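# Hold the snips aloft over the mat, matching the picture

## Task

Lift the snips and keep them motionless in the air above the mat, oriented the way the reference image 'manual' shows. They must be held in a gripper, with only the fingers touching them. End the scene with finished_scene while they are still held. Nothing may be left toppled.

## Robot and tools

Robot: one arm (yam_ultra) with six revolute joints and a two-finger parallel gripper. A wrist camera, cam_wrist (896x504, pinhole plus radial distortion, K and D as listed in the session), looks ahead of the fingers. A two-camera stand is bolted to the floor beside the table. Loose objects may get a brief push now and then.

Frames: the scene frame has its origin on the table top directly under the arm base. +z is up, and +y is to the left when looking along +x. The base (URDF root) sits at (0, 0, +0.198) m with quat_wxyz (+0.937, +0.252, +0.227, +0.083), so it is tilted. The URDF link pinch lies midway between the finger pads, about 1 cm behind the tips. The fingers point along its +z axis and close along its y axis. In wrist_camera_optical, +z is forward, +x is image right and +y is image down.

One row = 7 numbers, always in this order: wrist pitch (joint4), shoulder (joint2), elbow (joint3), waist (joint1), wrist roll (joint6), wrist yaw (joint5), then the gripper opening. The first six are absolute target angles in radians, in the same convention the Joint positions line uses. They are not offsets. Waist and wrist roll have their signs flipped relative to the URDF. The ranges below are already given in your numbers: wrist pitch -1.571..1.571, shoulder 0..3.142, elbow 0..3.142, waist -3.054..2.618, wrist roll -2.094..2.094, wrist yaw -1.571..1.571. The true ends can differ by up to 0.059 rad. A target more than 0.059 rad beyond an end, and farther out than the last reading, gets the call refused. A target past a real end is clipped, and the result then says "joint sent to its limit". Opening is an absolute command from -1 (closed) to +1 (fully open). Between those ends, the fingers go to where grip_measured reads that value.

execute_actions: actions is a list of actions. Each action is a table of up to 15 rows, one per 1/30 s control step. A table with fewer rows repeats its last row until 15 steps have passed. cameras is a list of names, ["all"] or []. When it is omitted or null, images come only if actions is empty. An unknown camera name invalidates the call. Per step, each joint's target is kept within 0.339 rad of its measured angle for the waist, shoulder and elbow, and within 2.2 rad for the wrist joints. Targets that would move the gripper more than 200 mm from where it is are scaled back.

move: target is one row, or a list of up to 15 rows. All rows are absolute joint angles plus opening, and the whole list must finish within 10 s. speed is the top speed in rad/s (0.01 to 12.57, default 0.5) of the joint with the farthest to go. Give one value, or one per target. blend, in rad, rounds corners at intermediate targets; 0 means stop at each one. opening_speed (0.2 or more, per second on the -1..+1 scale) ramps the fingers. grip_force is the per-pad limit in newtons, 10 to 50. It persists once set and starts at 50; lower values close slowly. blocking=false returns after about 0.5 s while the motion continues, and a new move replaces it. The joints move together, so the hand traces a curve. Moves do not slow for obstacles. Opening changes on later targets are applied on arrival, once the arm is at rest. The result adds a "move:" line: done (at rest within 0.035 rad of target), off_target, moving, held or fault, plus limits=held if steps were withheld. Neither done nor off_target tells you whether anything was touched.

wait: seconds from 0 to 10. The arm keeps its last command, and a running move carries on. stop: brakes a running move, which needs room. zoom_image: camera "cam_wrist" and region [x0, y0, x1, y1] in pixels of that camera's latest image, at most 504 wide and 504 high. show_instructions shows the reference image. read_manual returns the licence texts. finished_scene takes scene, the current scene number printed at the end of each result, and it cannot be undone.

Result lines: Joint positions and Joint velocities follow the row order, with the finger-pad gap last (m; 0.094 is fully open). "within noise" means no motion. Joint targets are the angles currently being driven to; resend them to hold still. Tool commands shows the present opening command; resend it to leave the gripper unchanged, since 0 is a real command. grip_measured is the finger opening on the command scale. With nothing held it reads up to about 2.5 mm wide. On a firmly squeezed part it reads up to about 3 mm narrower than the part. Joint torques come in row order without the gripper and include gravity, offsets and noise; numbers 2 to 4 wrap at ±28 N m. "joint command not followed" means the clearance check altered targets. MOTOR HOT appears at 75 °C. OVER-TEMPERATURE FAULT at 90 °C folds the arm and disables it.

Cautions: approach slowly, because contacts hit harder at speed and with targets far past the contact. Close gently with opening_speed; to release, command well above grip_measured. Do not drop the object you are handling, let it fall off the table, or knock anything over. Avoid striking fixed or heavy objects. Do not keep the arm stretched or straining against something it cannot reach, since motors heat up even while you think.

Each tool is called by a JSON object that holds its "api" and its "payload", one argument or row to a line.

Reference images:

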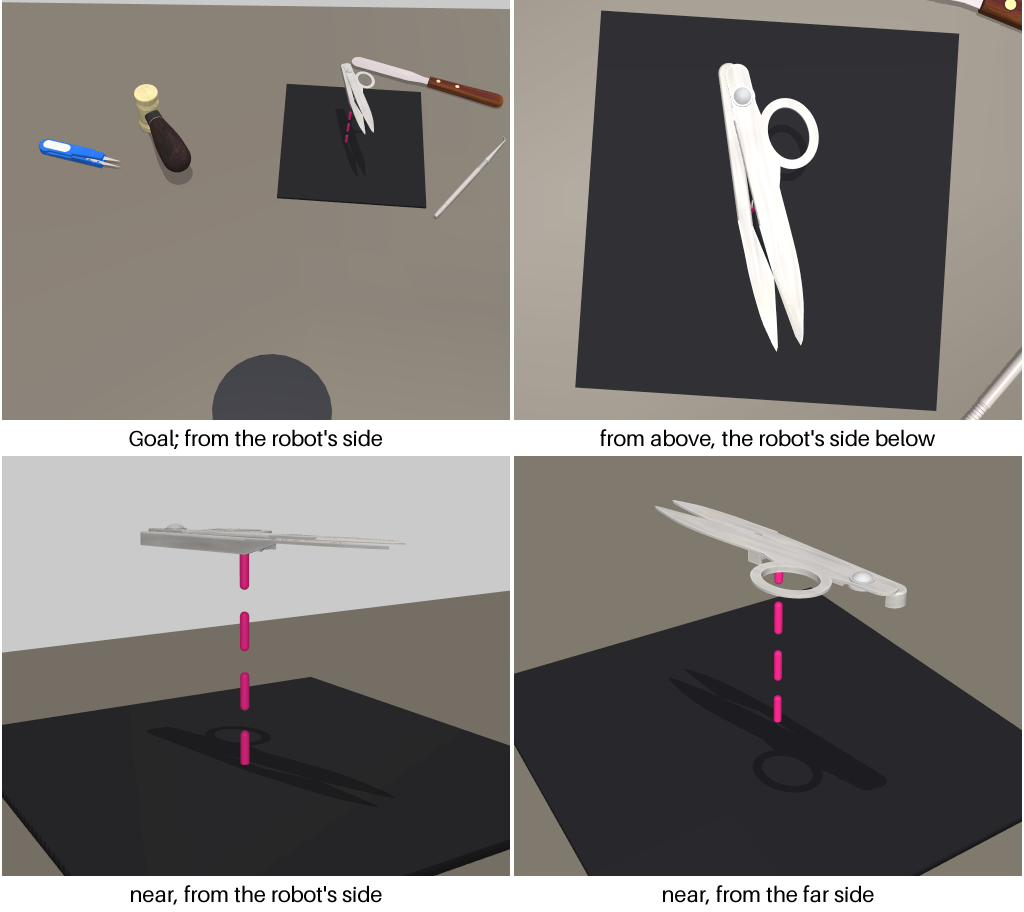

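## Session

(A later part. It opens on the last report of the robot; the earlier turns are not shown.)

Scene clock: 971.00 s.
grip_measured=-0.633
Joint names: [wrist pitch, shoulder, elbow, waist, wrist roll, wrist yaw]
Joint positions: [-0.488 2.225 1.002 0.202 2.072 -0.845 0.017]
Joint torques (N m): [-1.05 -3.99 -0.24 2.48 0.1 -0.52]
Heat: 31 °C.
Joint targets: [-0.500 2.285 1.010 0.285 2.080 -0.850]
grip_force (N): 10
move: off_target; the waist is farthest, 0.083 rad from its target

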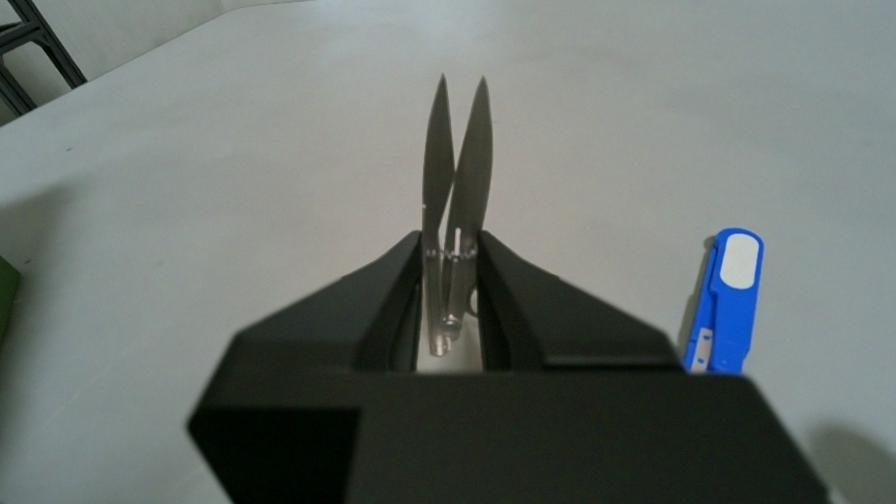

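{"api": "move", "payload": {
  "target": [-0.474, 2.19, 0.95, 0.34, 2.08, -0.76, -0.634],
  "speed": 0.12,
  "cameras": ["cam_wrist"]
}}

{"api": "zoom_image", "payload": {
  "camera": "cam_wrist",
  "region": [350, 60, 550, 380]
}}

Scene clock: 981.13 s.
grip_measured=-0.633
Joint names: [wrist pitch, shoulder, elbow, waist, wrist roll, wrist yaw]
Joint positions: [-0.489 2.155 0.96 0.297 2.074 -0.82 0.017]
Joint torques (N m): [-0.8 -5.89 -1.89 -0.39 0.07 0.06]
Heat: 30 °C.
Joint targets: [-0.474 2.190 0.950 0.340 2.080 -0.760]
grip_force (N): 10
move: off_target; the wrist yaw is farthest, 0.060 rad from its target

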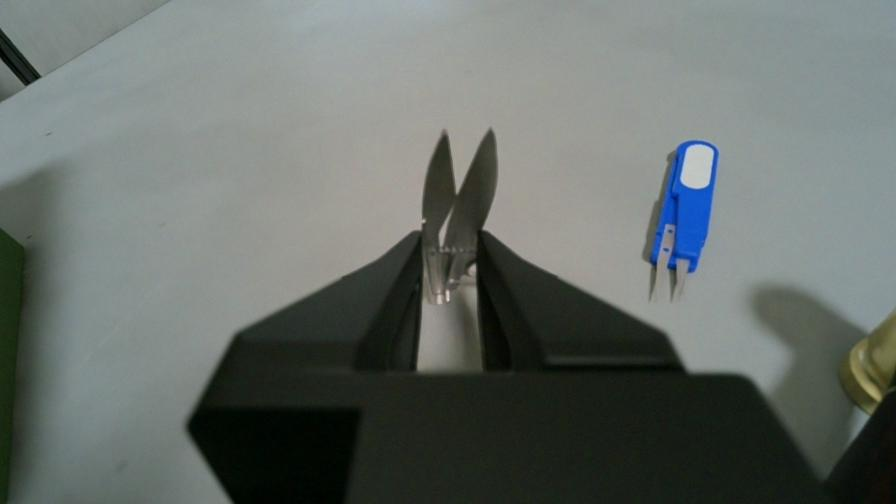

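Scaled by 1.575 from the camera's 896x504 image, which has a finer 1280x720 frame.

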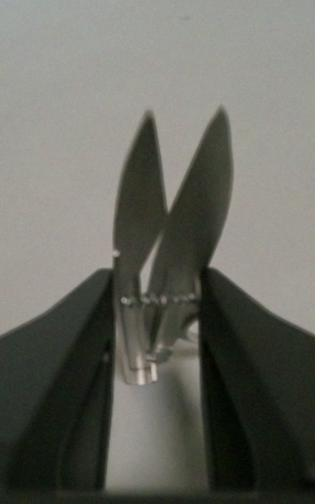

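{"api": "move", "payload": {
  "target": [-0.306, 1.99, 0.81, 0.285, 2.07, -0.53, -0.634],
  "speed": 0.15,
  "cameras": ["cam_wrist"]
}}

{"api": "zoom_image", "payload": {
  "camera": "cam_wrist",
  "region": [350, 60, 550, 380]
}}

Scene clock: 1000.33 s.
grip_measured=-0.633
Joint names: [wrist pitch, shoulder, elbow, waist, wrist roll, wrist yaw]
Joint positions: [-0.317 2.011 0.817 0.297 2.074 -0.527 0.017]
Joint torques (N m): [-0.65 -9.8 -1.52 -4.49 -0.03 -0.45]
Heat: 30 °C.
Joint targets: [-0.306 1.990 0.810 0.285 2.070 -0.530]
grip_force (N): 10
move: done

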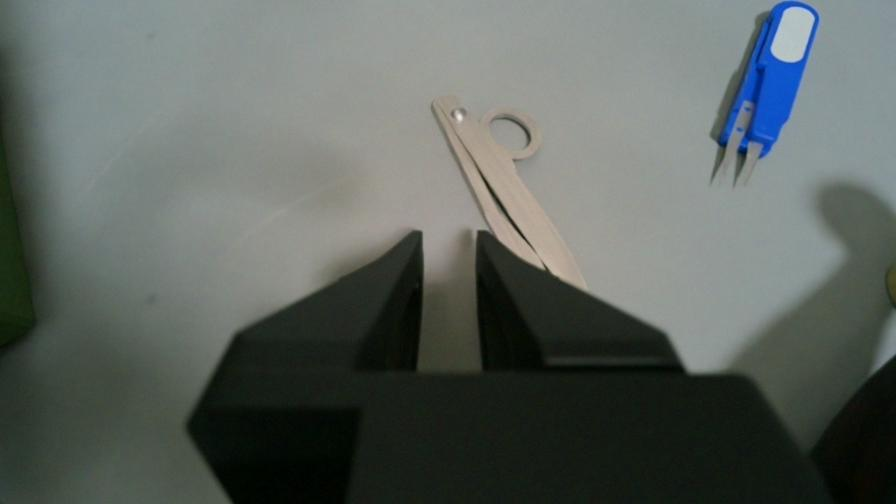

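Scaled by 1.575 from the camera's 896x504 image, which has a finer 1280x720 frame.

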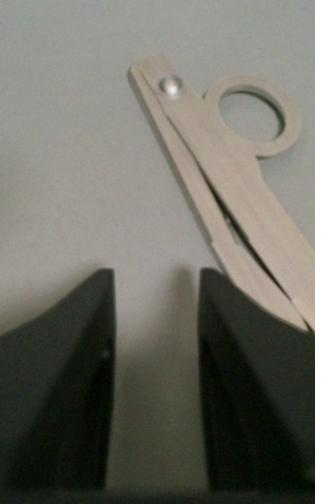

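{"api": "move", "payload": {
  "target": [
    [-0.306, 1.85, 0.81, 0.2, 2.0, -0.4, -0.634],
    [-0.37, 1.945, 0.81, -0.565, 1.507, 0.69, 0.0]
  ],
  "speed": 0.7,
  "blend": 0.05,
  "cameras": ["cam_wrist"]
}}

{"api": "zoom_image", "payload": {
  "camera": "cam_wrist",
  "region": [370, 150, 530, 330]
}}

Scene clock: 1046.27 s.
grip_measured=-0.002
Joint names: [wrist pitch, shoulder, elbow, waist, wrist roll, wrist yaw]
Joint positions: [-0.354 1.921 0.814 -0.554 1.512 0.689 0.047]
Joint torques (N m): [0.07 -4.93 2.11 -6.28 -0.03 0]
Heat: 31 °C.
Joint targets: [-0.370 1.945 0.810 -0.565 1.507 0.690]
grip_force (N): 10
move: done

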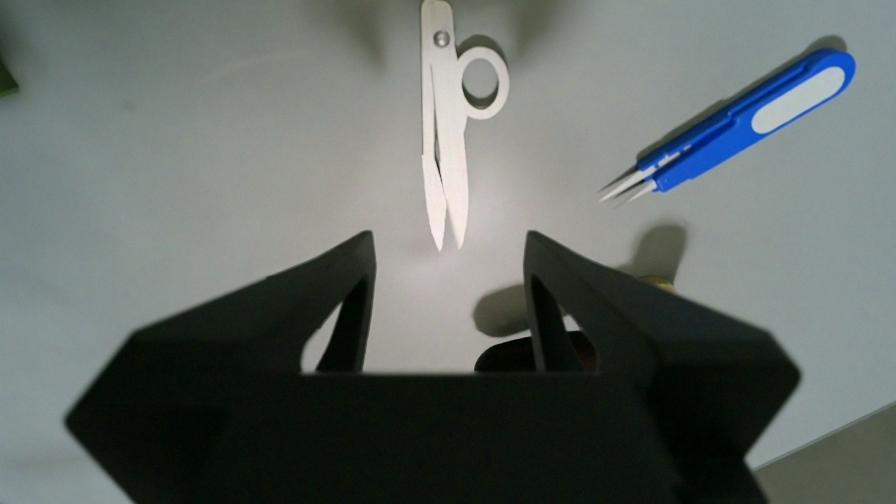

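Scaled by 2.800 from the camera's 896x504 image, which has a finer 1280x720 frame.

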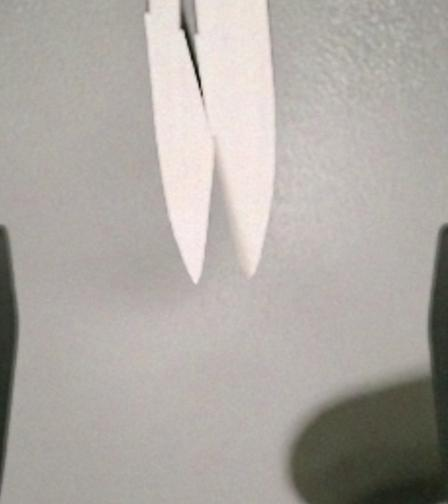

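{"api": "move", "payload": {
  "target": [-0.08, 2.172, 0.836, -0.438, 1.682, 0.676, 0.0],
  "speed": 0.25,
  "cameras": ["cam_wrist"]
}}

{"api": "zoom_image", "payload": {
  "camera": "cam_wrist",
  "region": [350, 150, 550, 370]
}}

Scene clock: 1066.90 s.
grip_measured=-0.002
Joint names: [wrist pitch, shoulder, elbow, waist, wrist roll, wrist yaw]
Joint positions: [-0.085 2.146 0.828 -0.443 1.675 0.69 0.047]
Joint torques (N m): [0.23 -5.6 1.98 -5.41 0.1 -0.12]
Heat: 30 °C.
Joint targets: [-0.080 2.172 0.836 -0.438 1.682 0.676]
grip_force (N): 10
move: done

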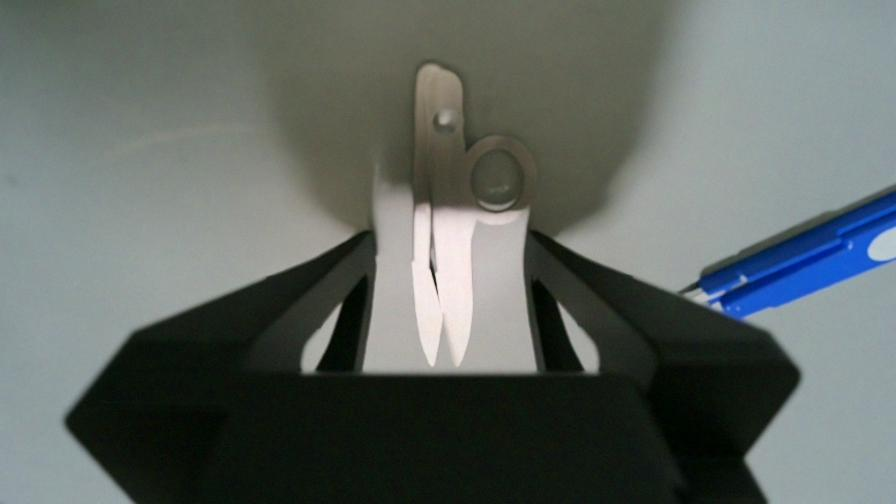

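Scaled by 2.291 from the camera's 896x504 image, which has a finer 1280x720 frame.

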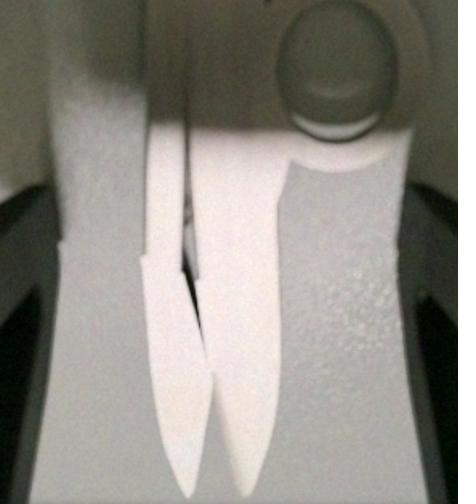

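{"api": "move", "payload": {
  "target": [-0.08, 2.19, 0.85, -0.428, 1.682, 0.67, 0.0],
  "speed": 0.1
}}

Scene clock: 1075.87 s.
grip_measured=-0.002
Joint names: [wrist pitch, shoulder, elbow, waist, wrist roll, wrist yaw]
Joint positions: [-0.084 2.155 0.842 -0.438 1.675 0.686 0.047]
Joint torques (N m): [0.24 -5 1.91 -5.03 0.08 -0.14]
Heat: 30 °C.
Joint targets: [-0.080 2.190 0.850 -0.428 1.682 0.670]
grip_force (N): 10
move: done

{"api": "move", "payload": {
  "target": [
    [-0.08, 2.19, 0.85, -0.428, 1.682, 0.67, -1.0],
    [-0.08, 2.05, 0.85, -0.428, 1.682, 0.67, -1.0]
  ],
  "speed": 0.15,
  "grip_force": 50,
  "opening_speed": 0.5,
  "cameras": ["cam_wrist"]
}}

Scene clock: 1092.17 s.
grip_measured=-0.665
Joint names: [wrist pitch, shoulder, elbow, waist, wrist roll, wrist yaw]
Joint positions: [-0.08 2.071 0.842 -0.433 1.676 0.684 0.016]
Joint torques (N m): [0.31 -9.33 2.39 -5.33 0.09 -0.13]
Heat: 30 °C.
Joint targets: [-0.080 2.050 0.850 -0.428 1.682 0.670]
move: done

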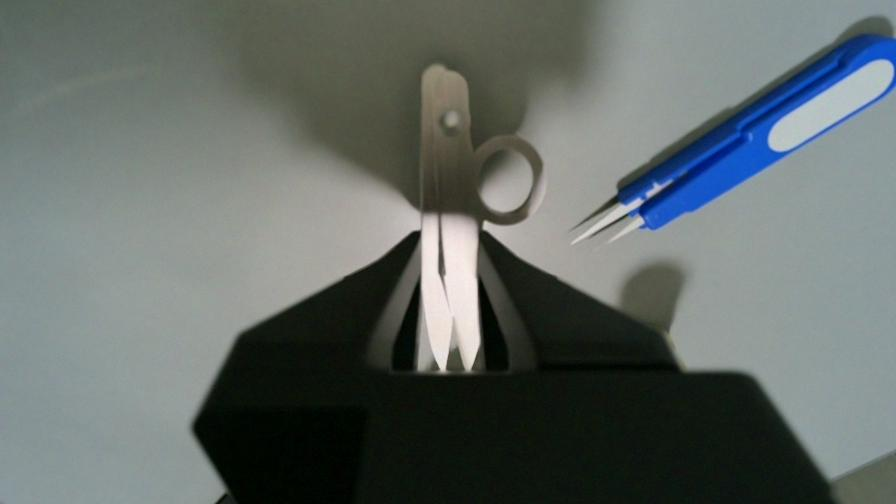

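{"api": "move", "payload": {
  "target": [
    [-0.12, 1.85, 0.85, -0.4, 1.6, 0.67, -1.0],
    [-0.55, 1.42, 0.98, 0.217, 0.332, 0.425, -1.0]
  ],
  "speed": [0.3, 0.6],
  "blend": 0.1,
  "cameras": ["cam_wrist"]
}}

Scene clock: 1100.27 s.
grip_measured=-0.665
Joint names: [wrist pitch, shoulder, elbow, waist, wrist roll, wrist yaw]
Joint positions: [-0.539 1.444 0.968 0.216 0.339 0.436 0.016]
Joint torques (N m): [0.07 -10.48 4.66 -2.43 -0.05 -0.1]
Heat: 30 °C.
Joint targets: [-0.550 1.420 0.980 0.217 0.332 0.425]
move: done

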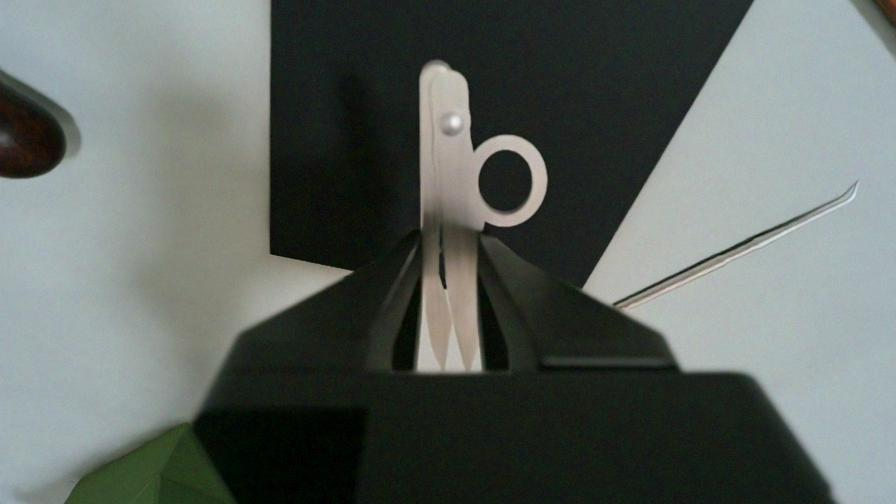

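{"api": "move", "payload": {
  "target": [-0.563, 1.489, 1.012, 0.21, 0.332, 0.425, -1.0],
  "speed": 0.15,
  "cameras": ["cam_wrist"]
}}

Scene clock: 1123.87 s.
grip_measured=-0.665
Joint names: [wrist pitch, shoulder, elbow, waist, wrist roll, wrist yaw]
Joint positions: [-0.552 1.462 0.998 0.216 0.339 0.435 0.016]
Joint torques (N m): [0.08 -6.67 4.82 -3.07 -0.05 -0.09]
Heat: 32 °C.
Joint targets: [-0.563 1.489 1.012 0.210 0.332 0.425]
move: done

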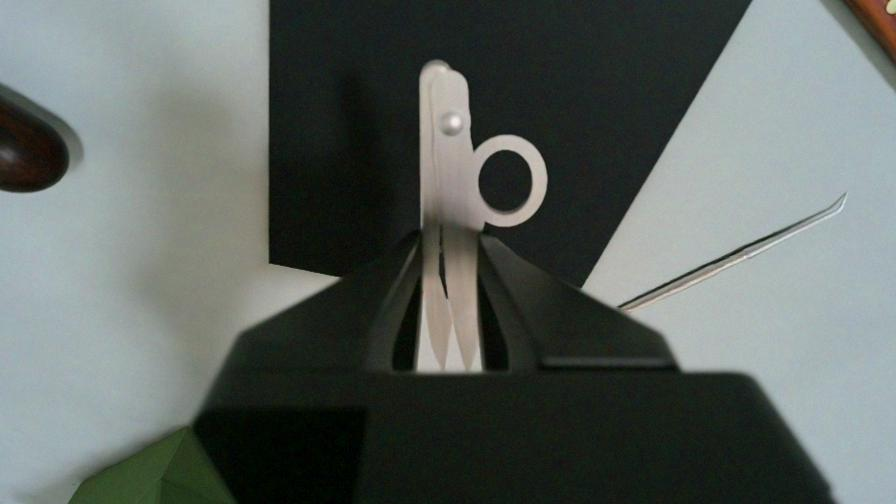

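{"api": "finished_scene", "payload": {
  "scene": 1
}}

The scene is finished: the task was done.


## Next scene

Lift the bone wrench and keep it motionless in the air above the mat, oriented the way the reference image 'manual' shows. It must be held in a gripper, with only the fingers touching it. End the scene with finished_scene while it is still held. Nothing may be left toppled.

Reference images:

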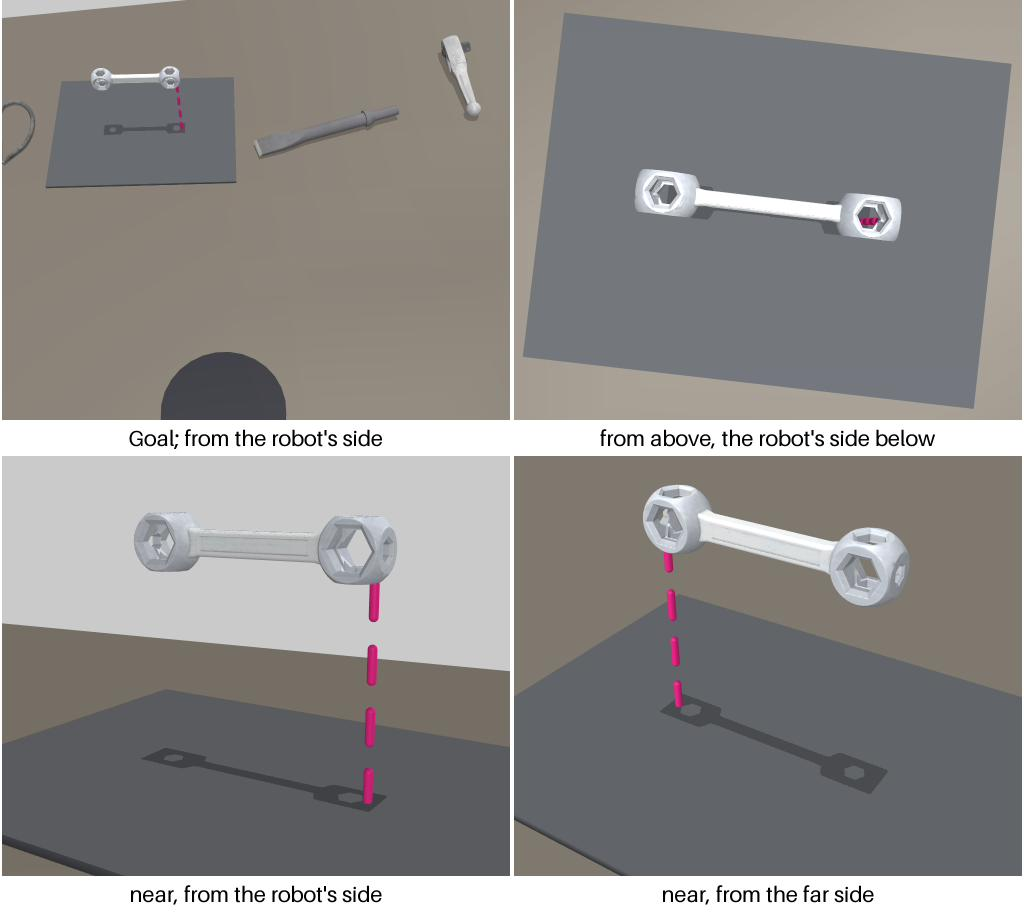

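{"api": "execute_actions", "payload": {
  "actions": []
}}

Scene clock: 0.00 s.
grip_measured=+1.000
Joint names: [wrist pitch, shoulder, elbow, waist, wrist roll, wrist yaw]
Joint positions: [1.231 2.601 0.744 -1.223 -0.119 1.198 0.094]
Joint velocities: within noise
Joint torques (N m): no reading
Heat: 27 °C.
Joint targets: [1.219 2.603 0.745 -1.227 -0.118 1.198]
Tool commands: gripper/opening=+1.0

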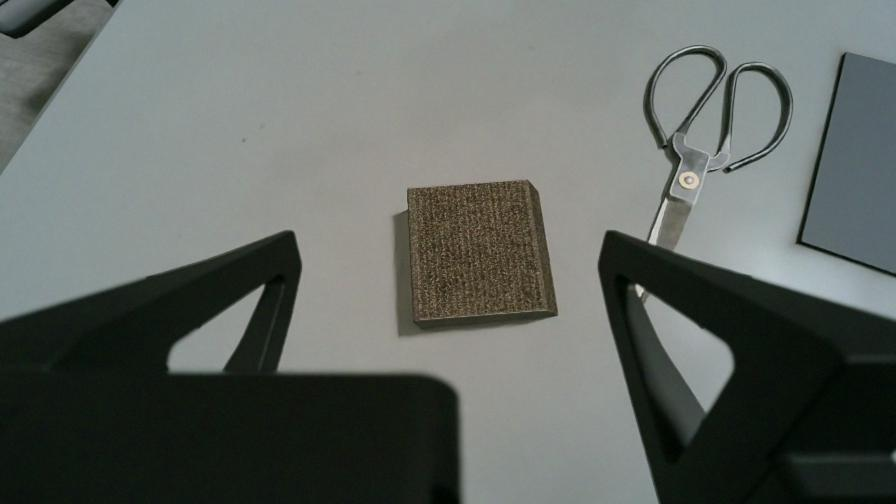

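{"api": "move", "payload": {
  "target": [-0.63, 0.56, 0.663, -0.384, 0.088, 0.798, 1.0],
  "speed": 1.5,
  "cameras": ["cam_wrist"]
}}

Scene clock: 30.13 s.
grip_measured=+1.000
Joint names: [wrist pitch, shoulder, elbow, waist, wrist roll, wrist yaw]
Joint positions: [-0.612 0.564 0.676 -0.386 0.082 0.807 0.094]
Joint torques (N m): [1.13 -1.02 4.26 0.4 0.08 -0.11]
Heat: 29 °C.
Joint targets: [-0.630 0.560 0.663 -0.384 0.088 0.798]
move: done

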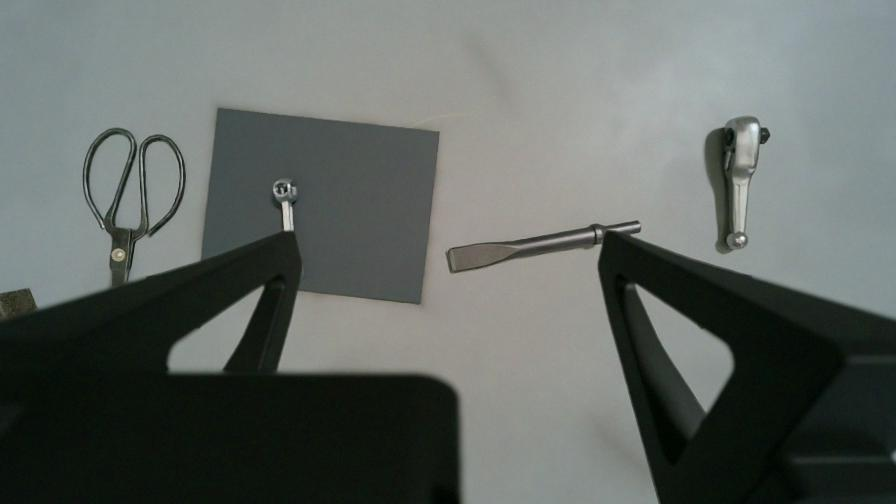

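{"api": "move", "payload": {
  "target": [-0.666, 1.69, 1.049, -0.315, -0.403, 0.648, 0.3],
  "speed": 1.0,
  "cameras": ["cam_wrist"]
}}

{"api": "zoom_image", "payload": {
  "camera": "cam_wrist",
  "region": [350, 40, 550, 280]
}}

Scene clock: 50.07 s.
grip_measured=+0.302
Joint names: [wrist pitch, shoulder, elbow, waist, wrist roll, wrist yaw]
Joint positions: [-0.657 1.676 1.035 -0.32 -0.396 0.653 0.061]
Joint torques (N m): [0.1 -6.65 4.71 -4.25 -0.04 -0.04]
Heat: 28 °C.
Joint targets: [-0.666 1.690 1.049 -0.315 -0.403 0.648]
move: done

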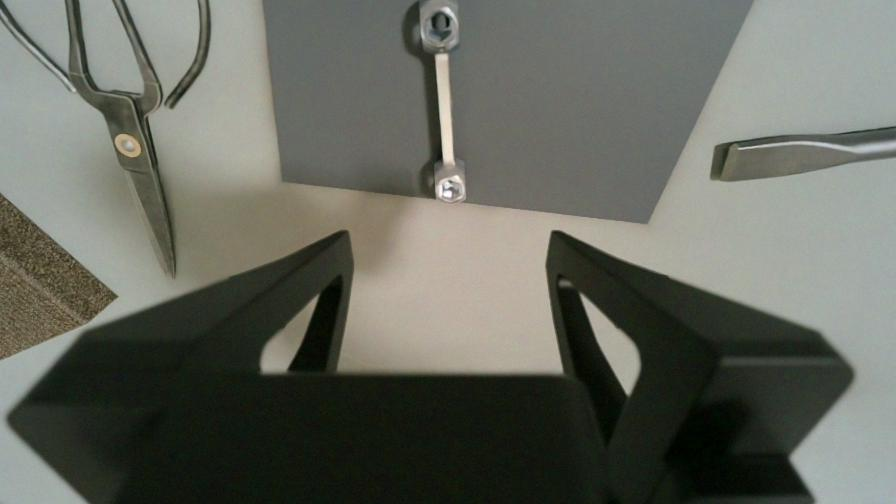

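Scaled by 2.100 from the camera's 896x504 image, which has a finer 1280x720 frame.

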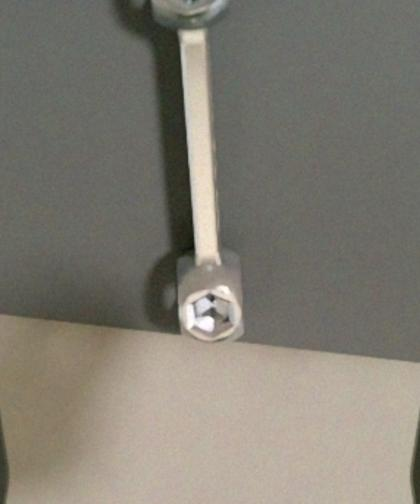

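{"api": "zoom_image", "payload": {
  "camera": "cam_wrist",
  "region": [400, 0, 490, 70]
}}

{"api": "zoom_image", "payload": {
  "camera": "cam_wrist",
  "region": [410, 150, 500, 220]
}}

{"api": "show_instructions", "payload": {

}}

Scaled by 5.600 from the camera's 896x504 image, which has a finer 1280x720 frame.

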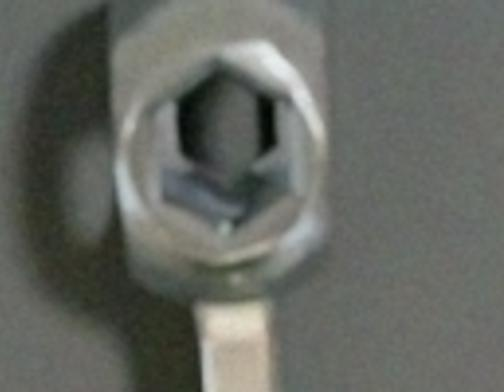

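Scaled by 5.600 from the camera's 896x504 image, which has a finer 1280x720 frame.

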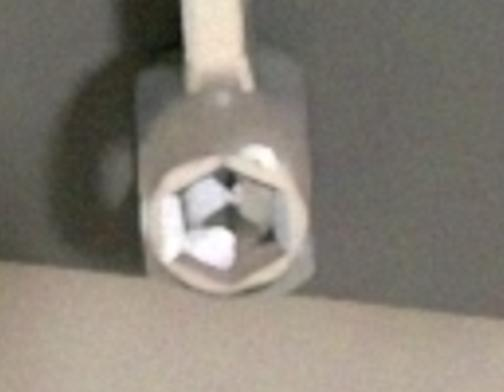

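Reference images for this scene: manual.

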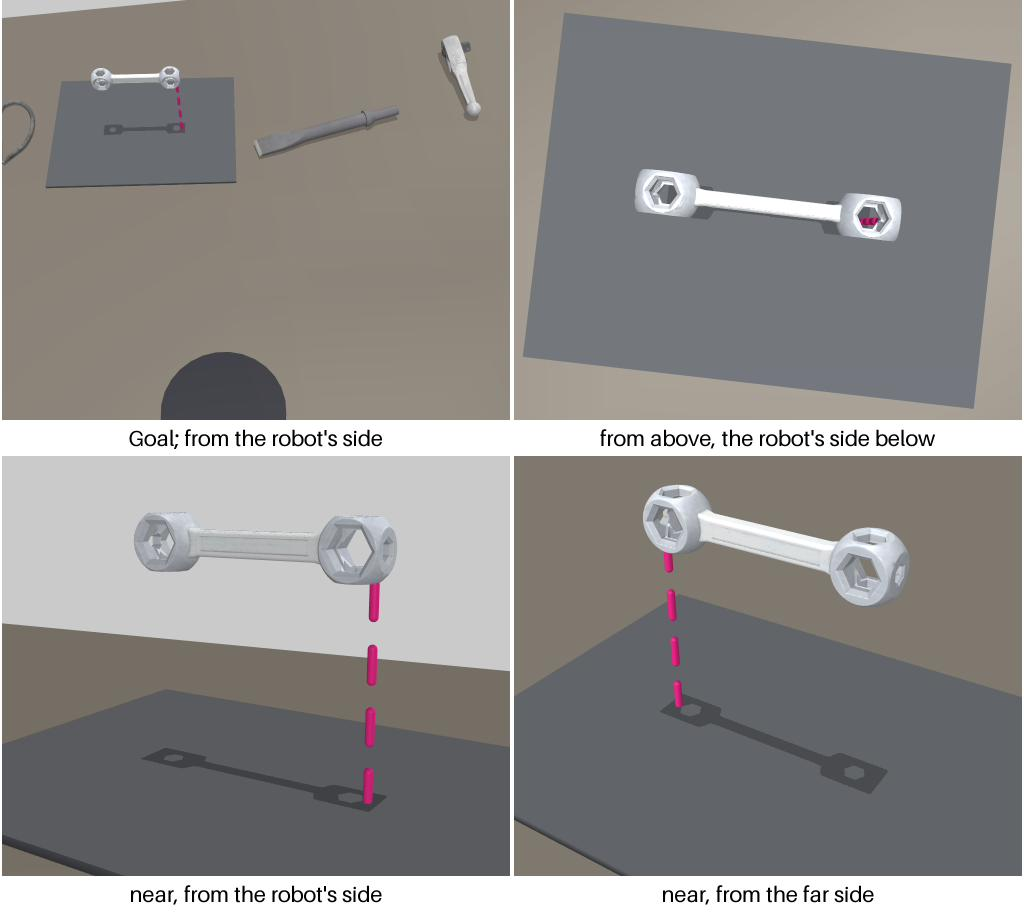

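{"api": "move", "payload": {
  "target": [-0.536, 1.93, 1.138, -0.34, 1.148, 0.652, 0.3],
  "speed": 0.8,
  "cameras": ["cam_wrist"]
}}

{"api": "zoom_image", "payload": {
  "camera": "cam_wrist",
  "region": [300, 100, 660, 300]
}}

Scene clock: 88.47 s.
grip_measured=+0.302
Joint names: [wrist pitch, shoulder, elbow, waist, wrist roll, wrist yaw]
Joint positions: [-0.542 1.903 1.124 -0.321 1.141 0.653 0.061]
Joint torques (N m): [0.25 -6.8 4.29 -7.25 0.09 -0.01]
Heat: 28 °C.
Joint targets: [-0.536 1.930 1.138 -0.340 1.148 0.652]
move: done

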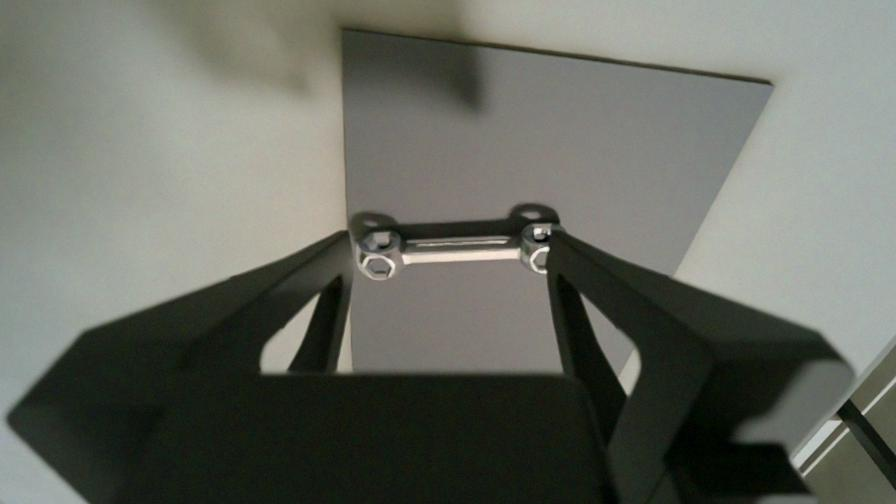

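Scaled by 1.400 from the camera's 896x504 image, which has a finer 1280x720 frame.

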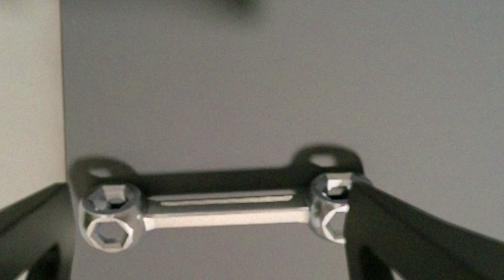

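{"api": "zoom_image", "payload": {
  "camera": "cam_wrist",
  "region": [345, 215, 425, 295]
}}

{"api": "zoom_image", "payload": {
  "camera": "cam_wrist",
  "region": [500, 205, 580, 285]
}}

Scaled by 6.300 from the camera's 896x504 image, which has a finer 1280x720 frame.

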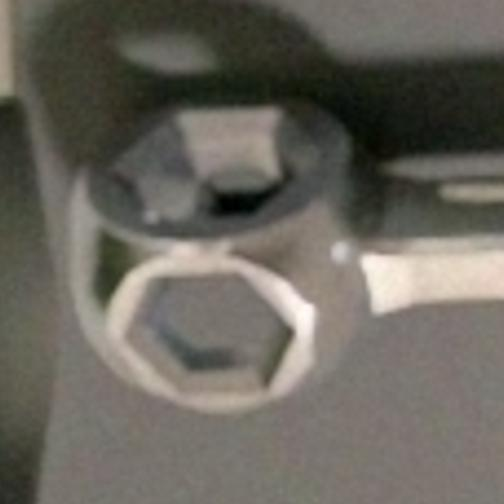

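Scaled by 6.300 from the camera's 896x504 image, which has a finer 1280x720 frame.

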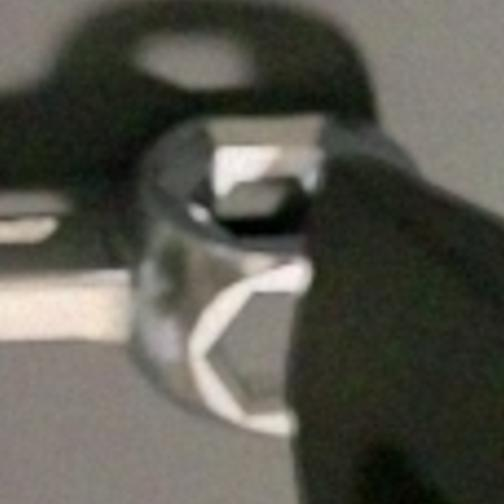

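{"api": "move", "payload": {
  "target": [-0.43, 1.78, 1.12, -0.07, -1.99, 0.63, 0.8],
  "speed": 1.2,
  "cameras": ["cam_wrist"]
}}

Scene clock: 137.20 s.
grip_measured=+0.799
Joint names: [wrist pitch, shoulder, elbow, waist, wrist roll, wrist yaw]
Joint positions: [-0.431 1.806 1.124 -0.075 -1.983 0.631 0.085]
Joint torques (N m): [0.29 -11.78 2.73 -4.36 -0.05 0.03]
Heat: 29 °C.
Joint targets: [-0.430 1.780 1.120 -0.070 -1.990 0.630]
move: done

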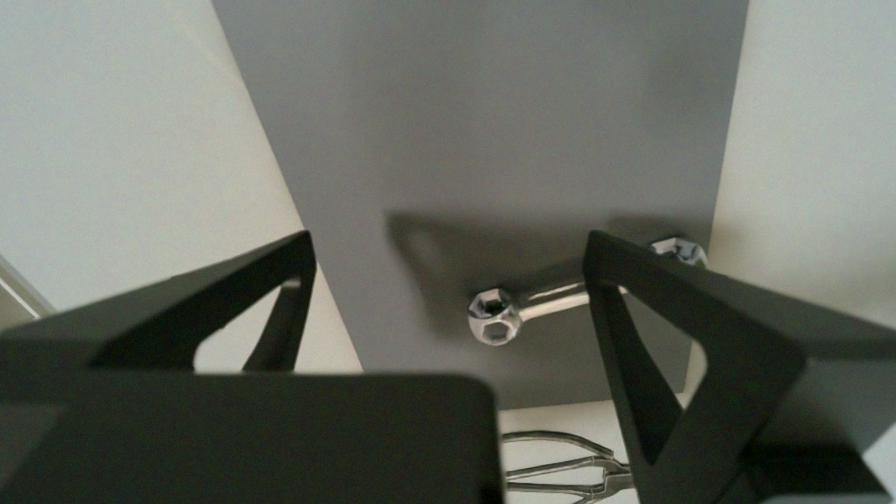

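{"api": "zoom_image", "payload": {
  "camera": "cam_wrist",
  "region": [460, 280, 540, 360]
}}

{"api": "zoom_image", "payload": {
  "camera": "cam_wrist",
  "region": [640, 220, 720, 300]
}}

Scaled by 6.300 from the camera's 896x504 image, which has a finer 1280x720 frame.

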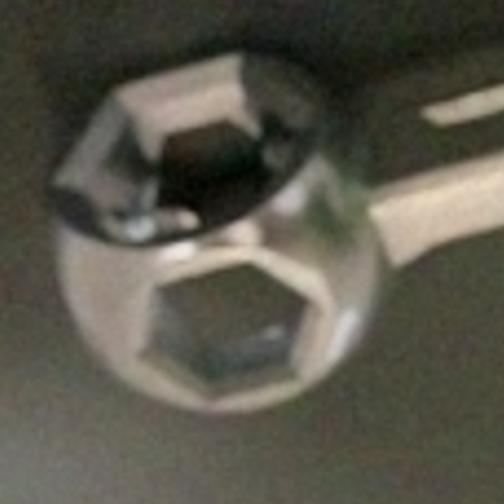

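Scaled by 6.300 from the camera's 896x504 image, which has a finer 1280x720 frame.

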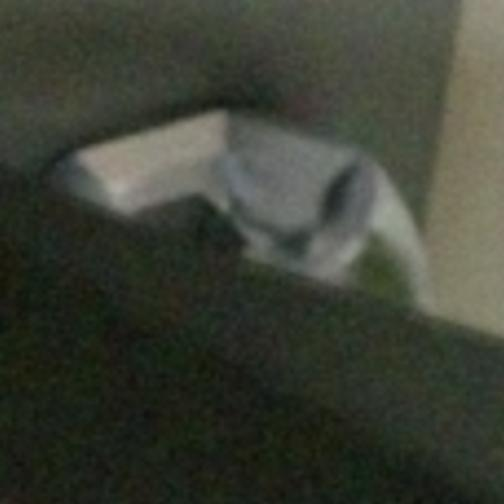

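{"api": "move", "payload": {
  "target": [-0.36, 1.77, 1.05, -0.13, -0.135, 0.59, 0.0],
  "speed": 1.0,
  "cameras": ["cam_wrist"]
}}

Scene clock: 188.93 s.
grip_measured=+0.001
Joint names: [wrist pitch, shoulder, elbow, waist, wrist roll, wrist yaw]
Joint positions: [-0.368 1.799 1.061 -0.113 -0.142 0.596 0.047]
Joint torques (N m): [0.43 -11.6 2.04 -6.2 0.08 -0.05]
Heat: 33 °C.
Joint targets: [-0.360 1.770 1.050 -0.130 -0.135 0.590]
move: done

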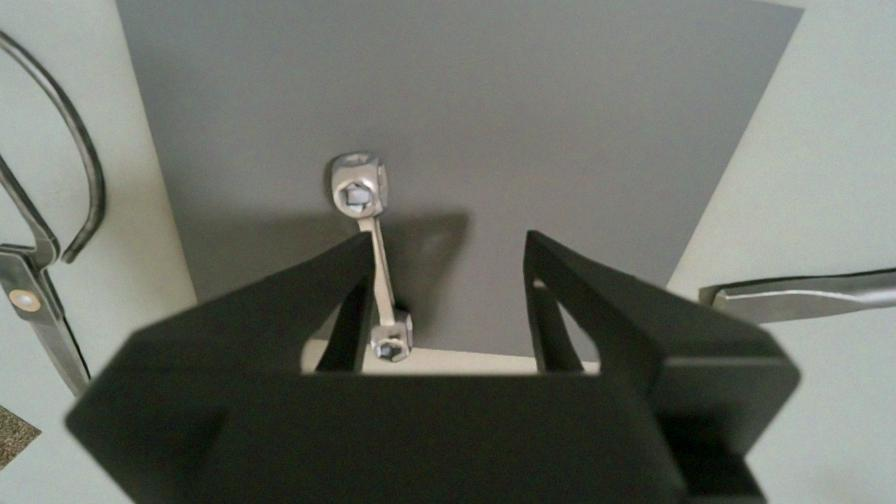

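{"api": "move", "payload": {
  "target": [
    [-0.449, 1.855, 1.062, -0.2, -0.206, 0.612, 0.0],
    [-0.285, 1.955, 1.043, -0.123, -0.125, 0.582, 0.0]
  ],
  "speed": [0.4, 0.2],
  "blend": [0.02, 0],
  "cameras": ["cam_wrist"]
}}

Scene clock: 210.93 s.
grip_measured=+0.001
Joint names: [wrist pitch, shoulder, elbow, waist, wrist roll, wrist yaw]
Joint positions: [-0.295 1.928 1.051 -0.127 -0.132 0.589 0.047]
Joint torques (N m): [0.32 -7.3 1.59 -4.9 0.1 -0.07]
Heat: 34 °C.
Joint targets: [-0.285 1.955 1.043 -0.123 -0.125 0.582]
move: done

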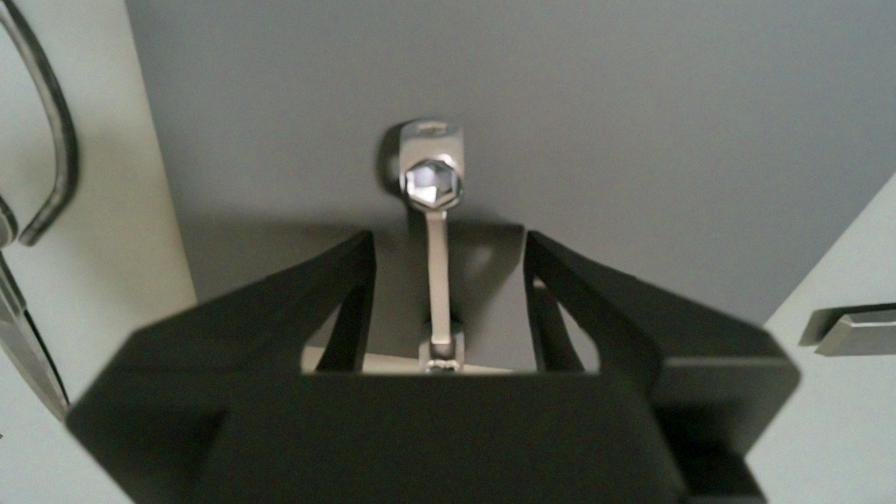

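{"api": "move", "payload": {
  "target": [
    [-0.285, 1.955, 1.043, -0.123, -0.125, 0.582, -1.0],
    [-0.33, 1.8, 1.05, -0.14, -0.2, 0.59, -1.0],
    [-0.63, 1.693, 1.136, -0.18, -1.925, 0.61, -1.0]
  ],
  "speed": [0.3, 0.25, 0.6],
  "opening_speed": 0.6,
  "blend": [0, 0.06, 0],
  "cameras": ["cam_wrist"]
}}

{"api": "zoom_image", "payload": {
  "camera": "cam_wrist",
  "region": [380, 90, 500, 370]
}}

Scene clock: 226.47 s.
grip_measured=-0.907
Joint names: [wrist pitch, shoulder, elbow, waist, wrist roll, wrist yaw]
Joint positions: [-0.613 1.72 1.122 -0.163 -1.918 0.596 0.004]
Joint torques (N m): [-0.02 -11.11 4.67 -6.16 -0.07 0.11]
Heat: 33 °C.
Joint targets: [-0.630 1.693 1.136 -0.180 -1.925 0.610]
move: done

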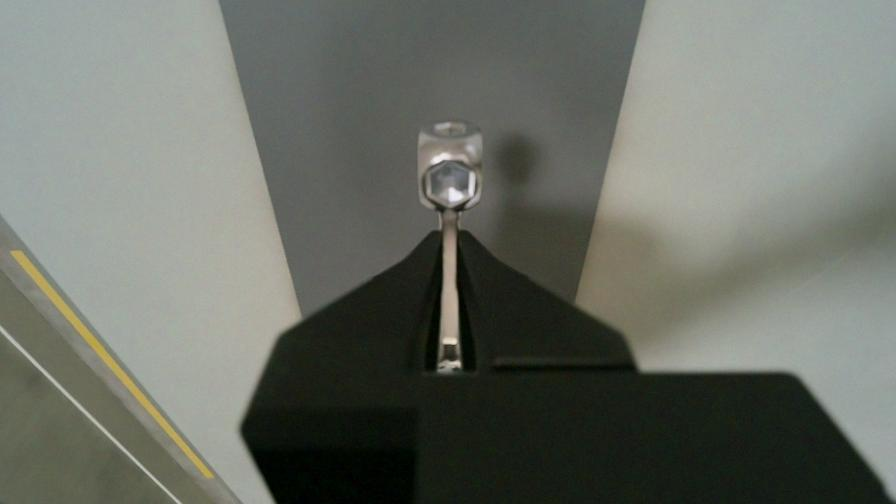

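Scaled by 1.800 from the camera's 896x504 image, which has a finer 1280x720 frame.

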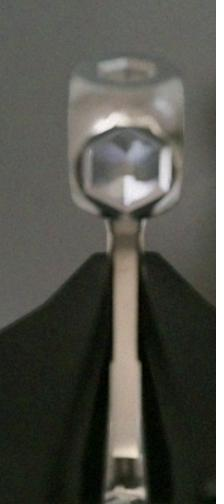

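{"api": "finished_scene", "payload": {
  "scene": 2
}}

The scene is finished: the task was done.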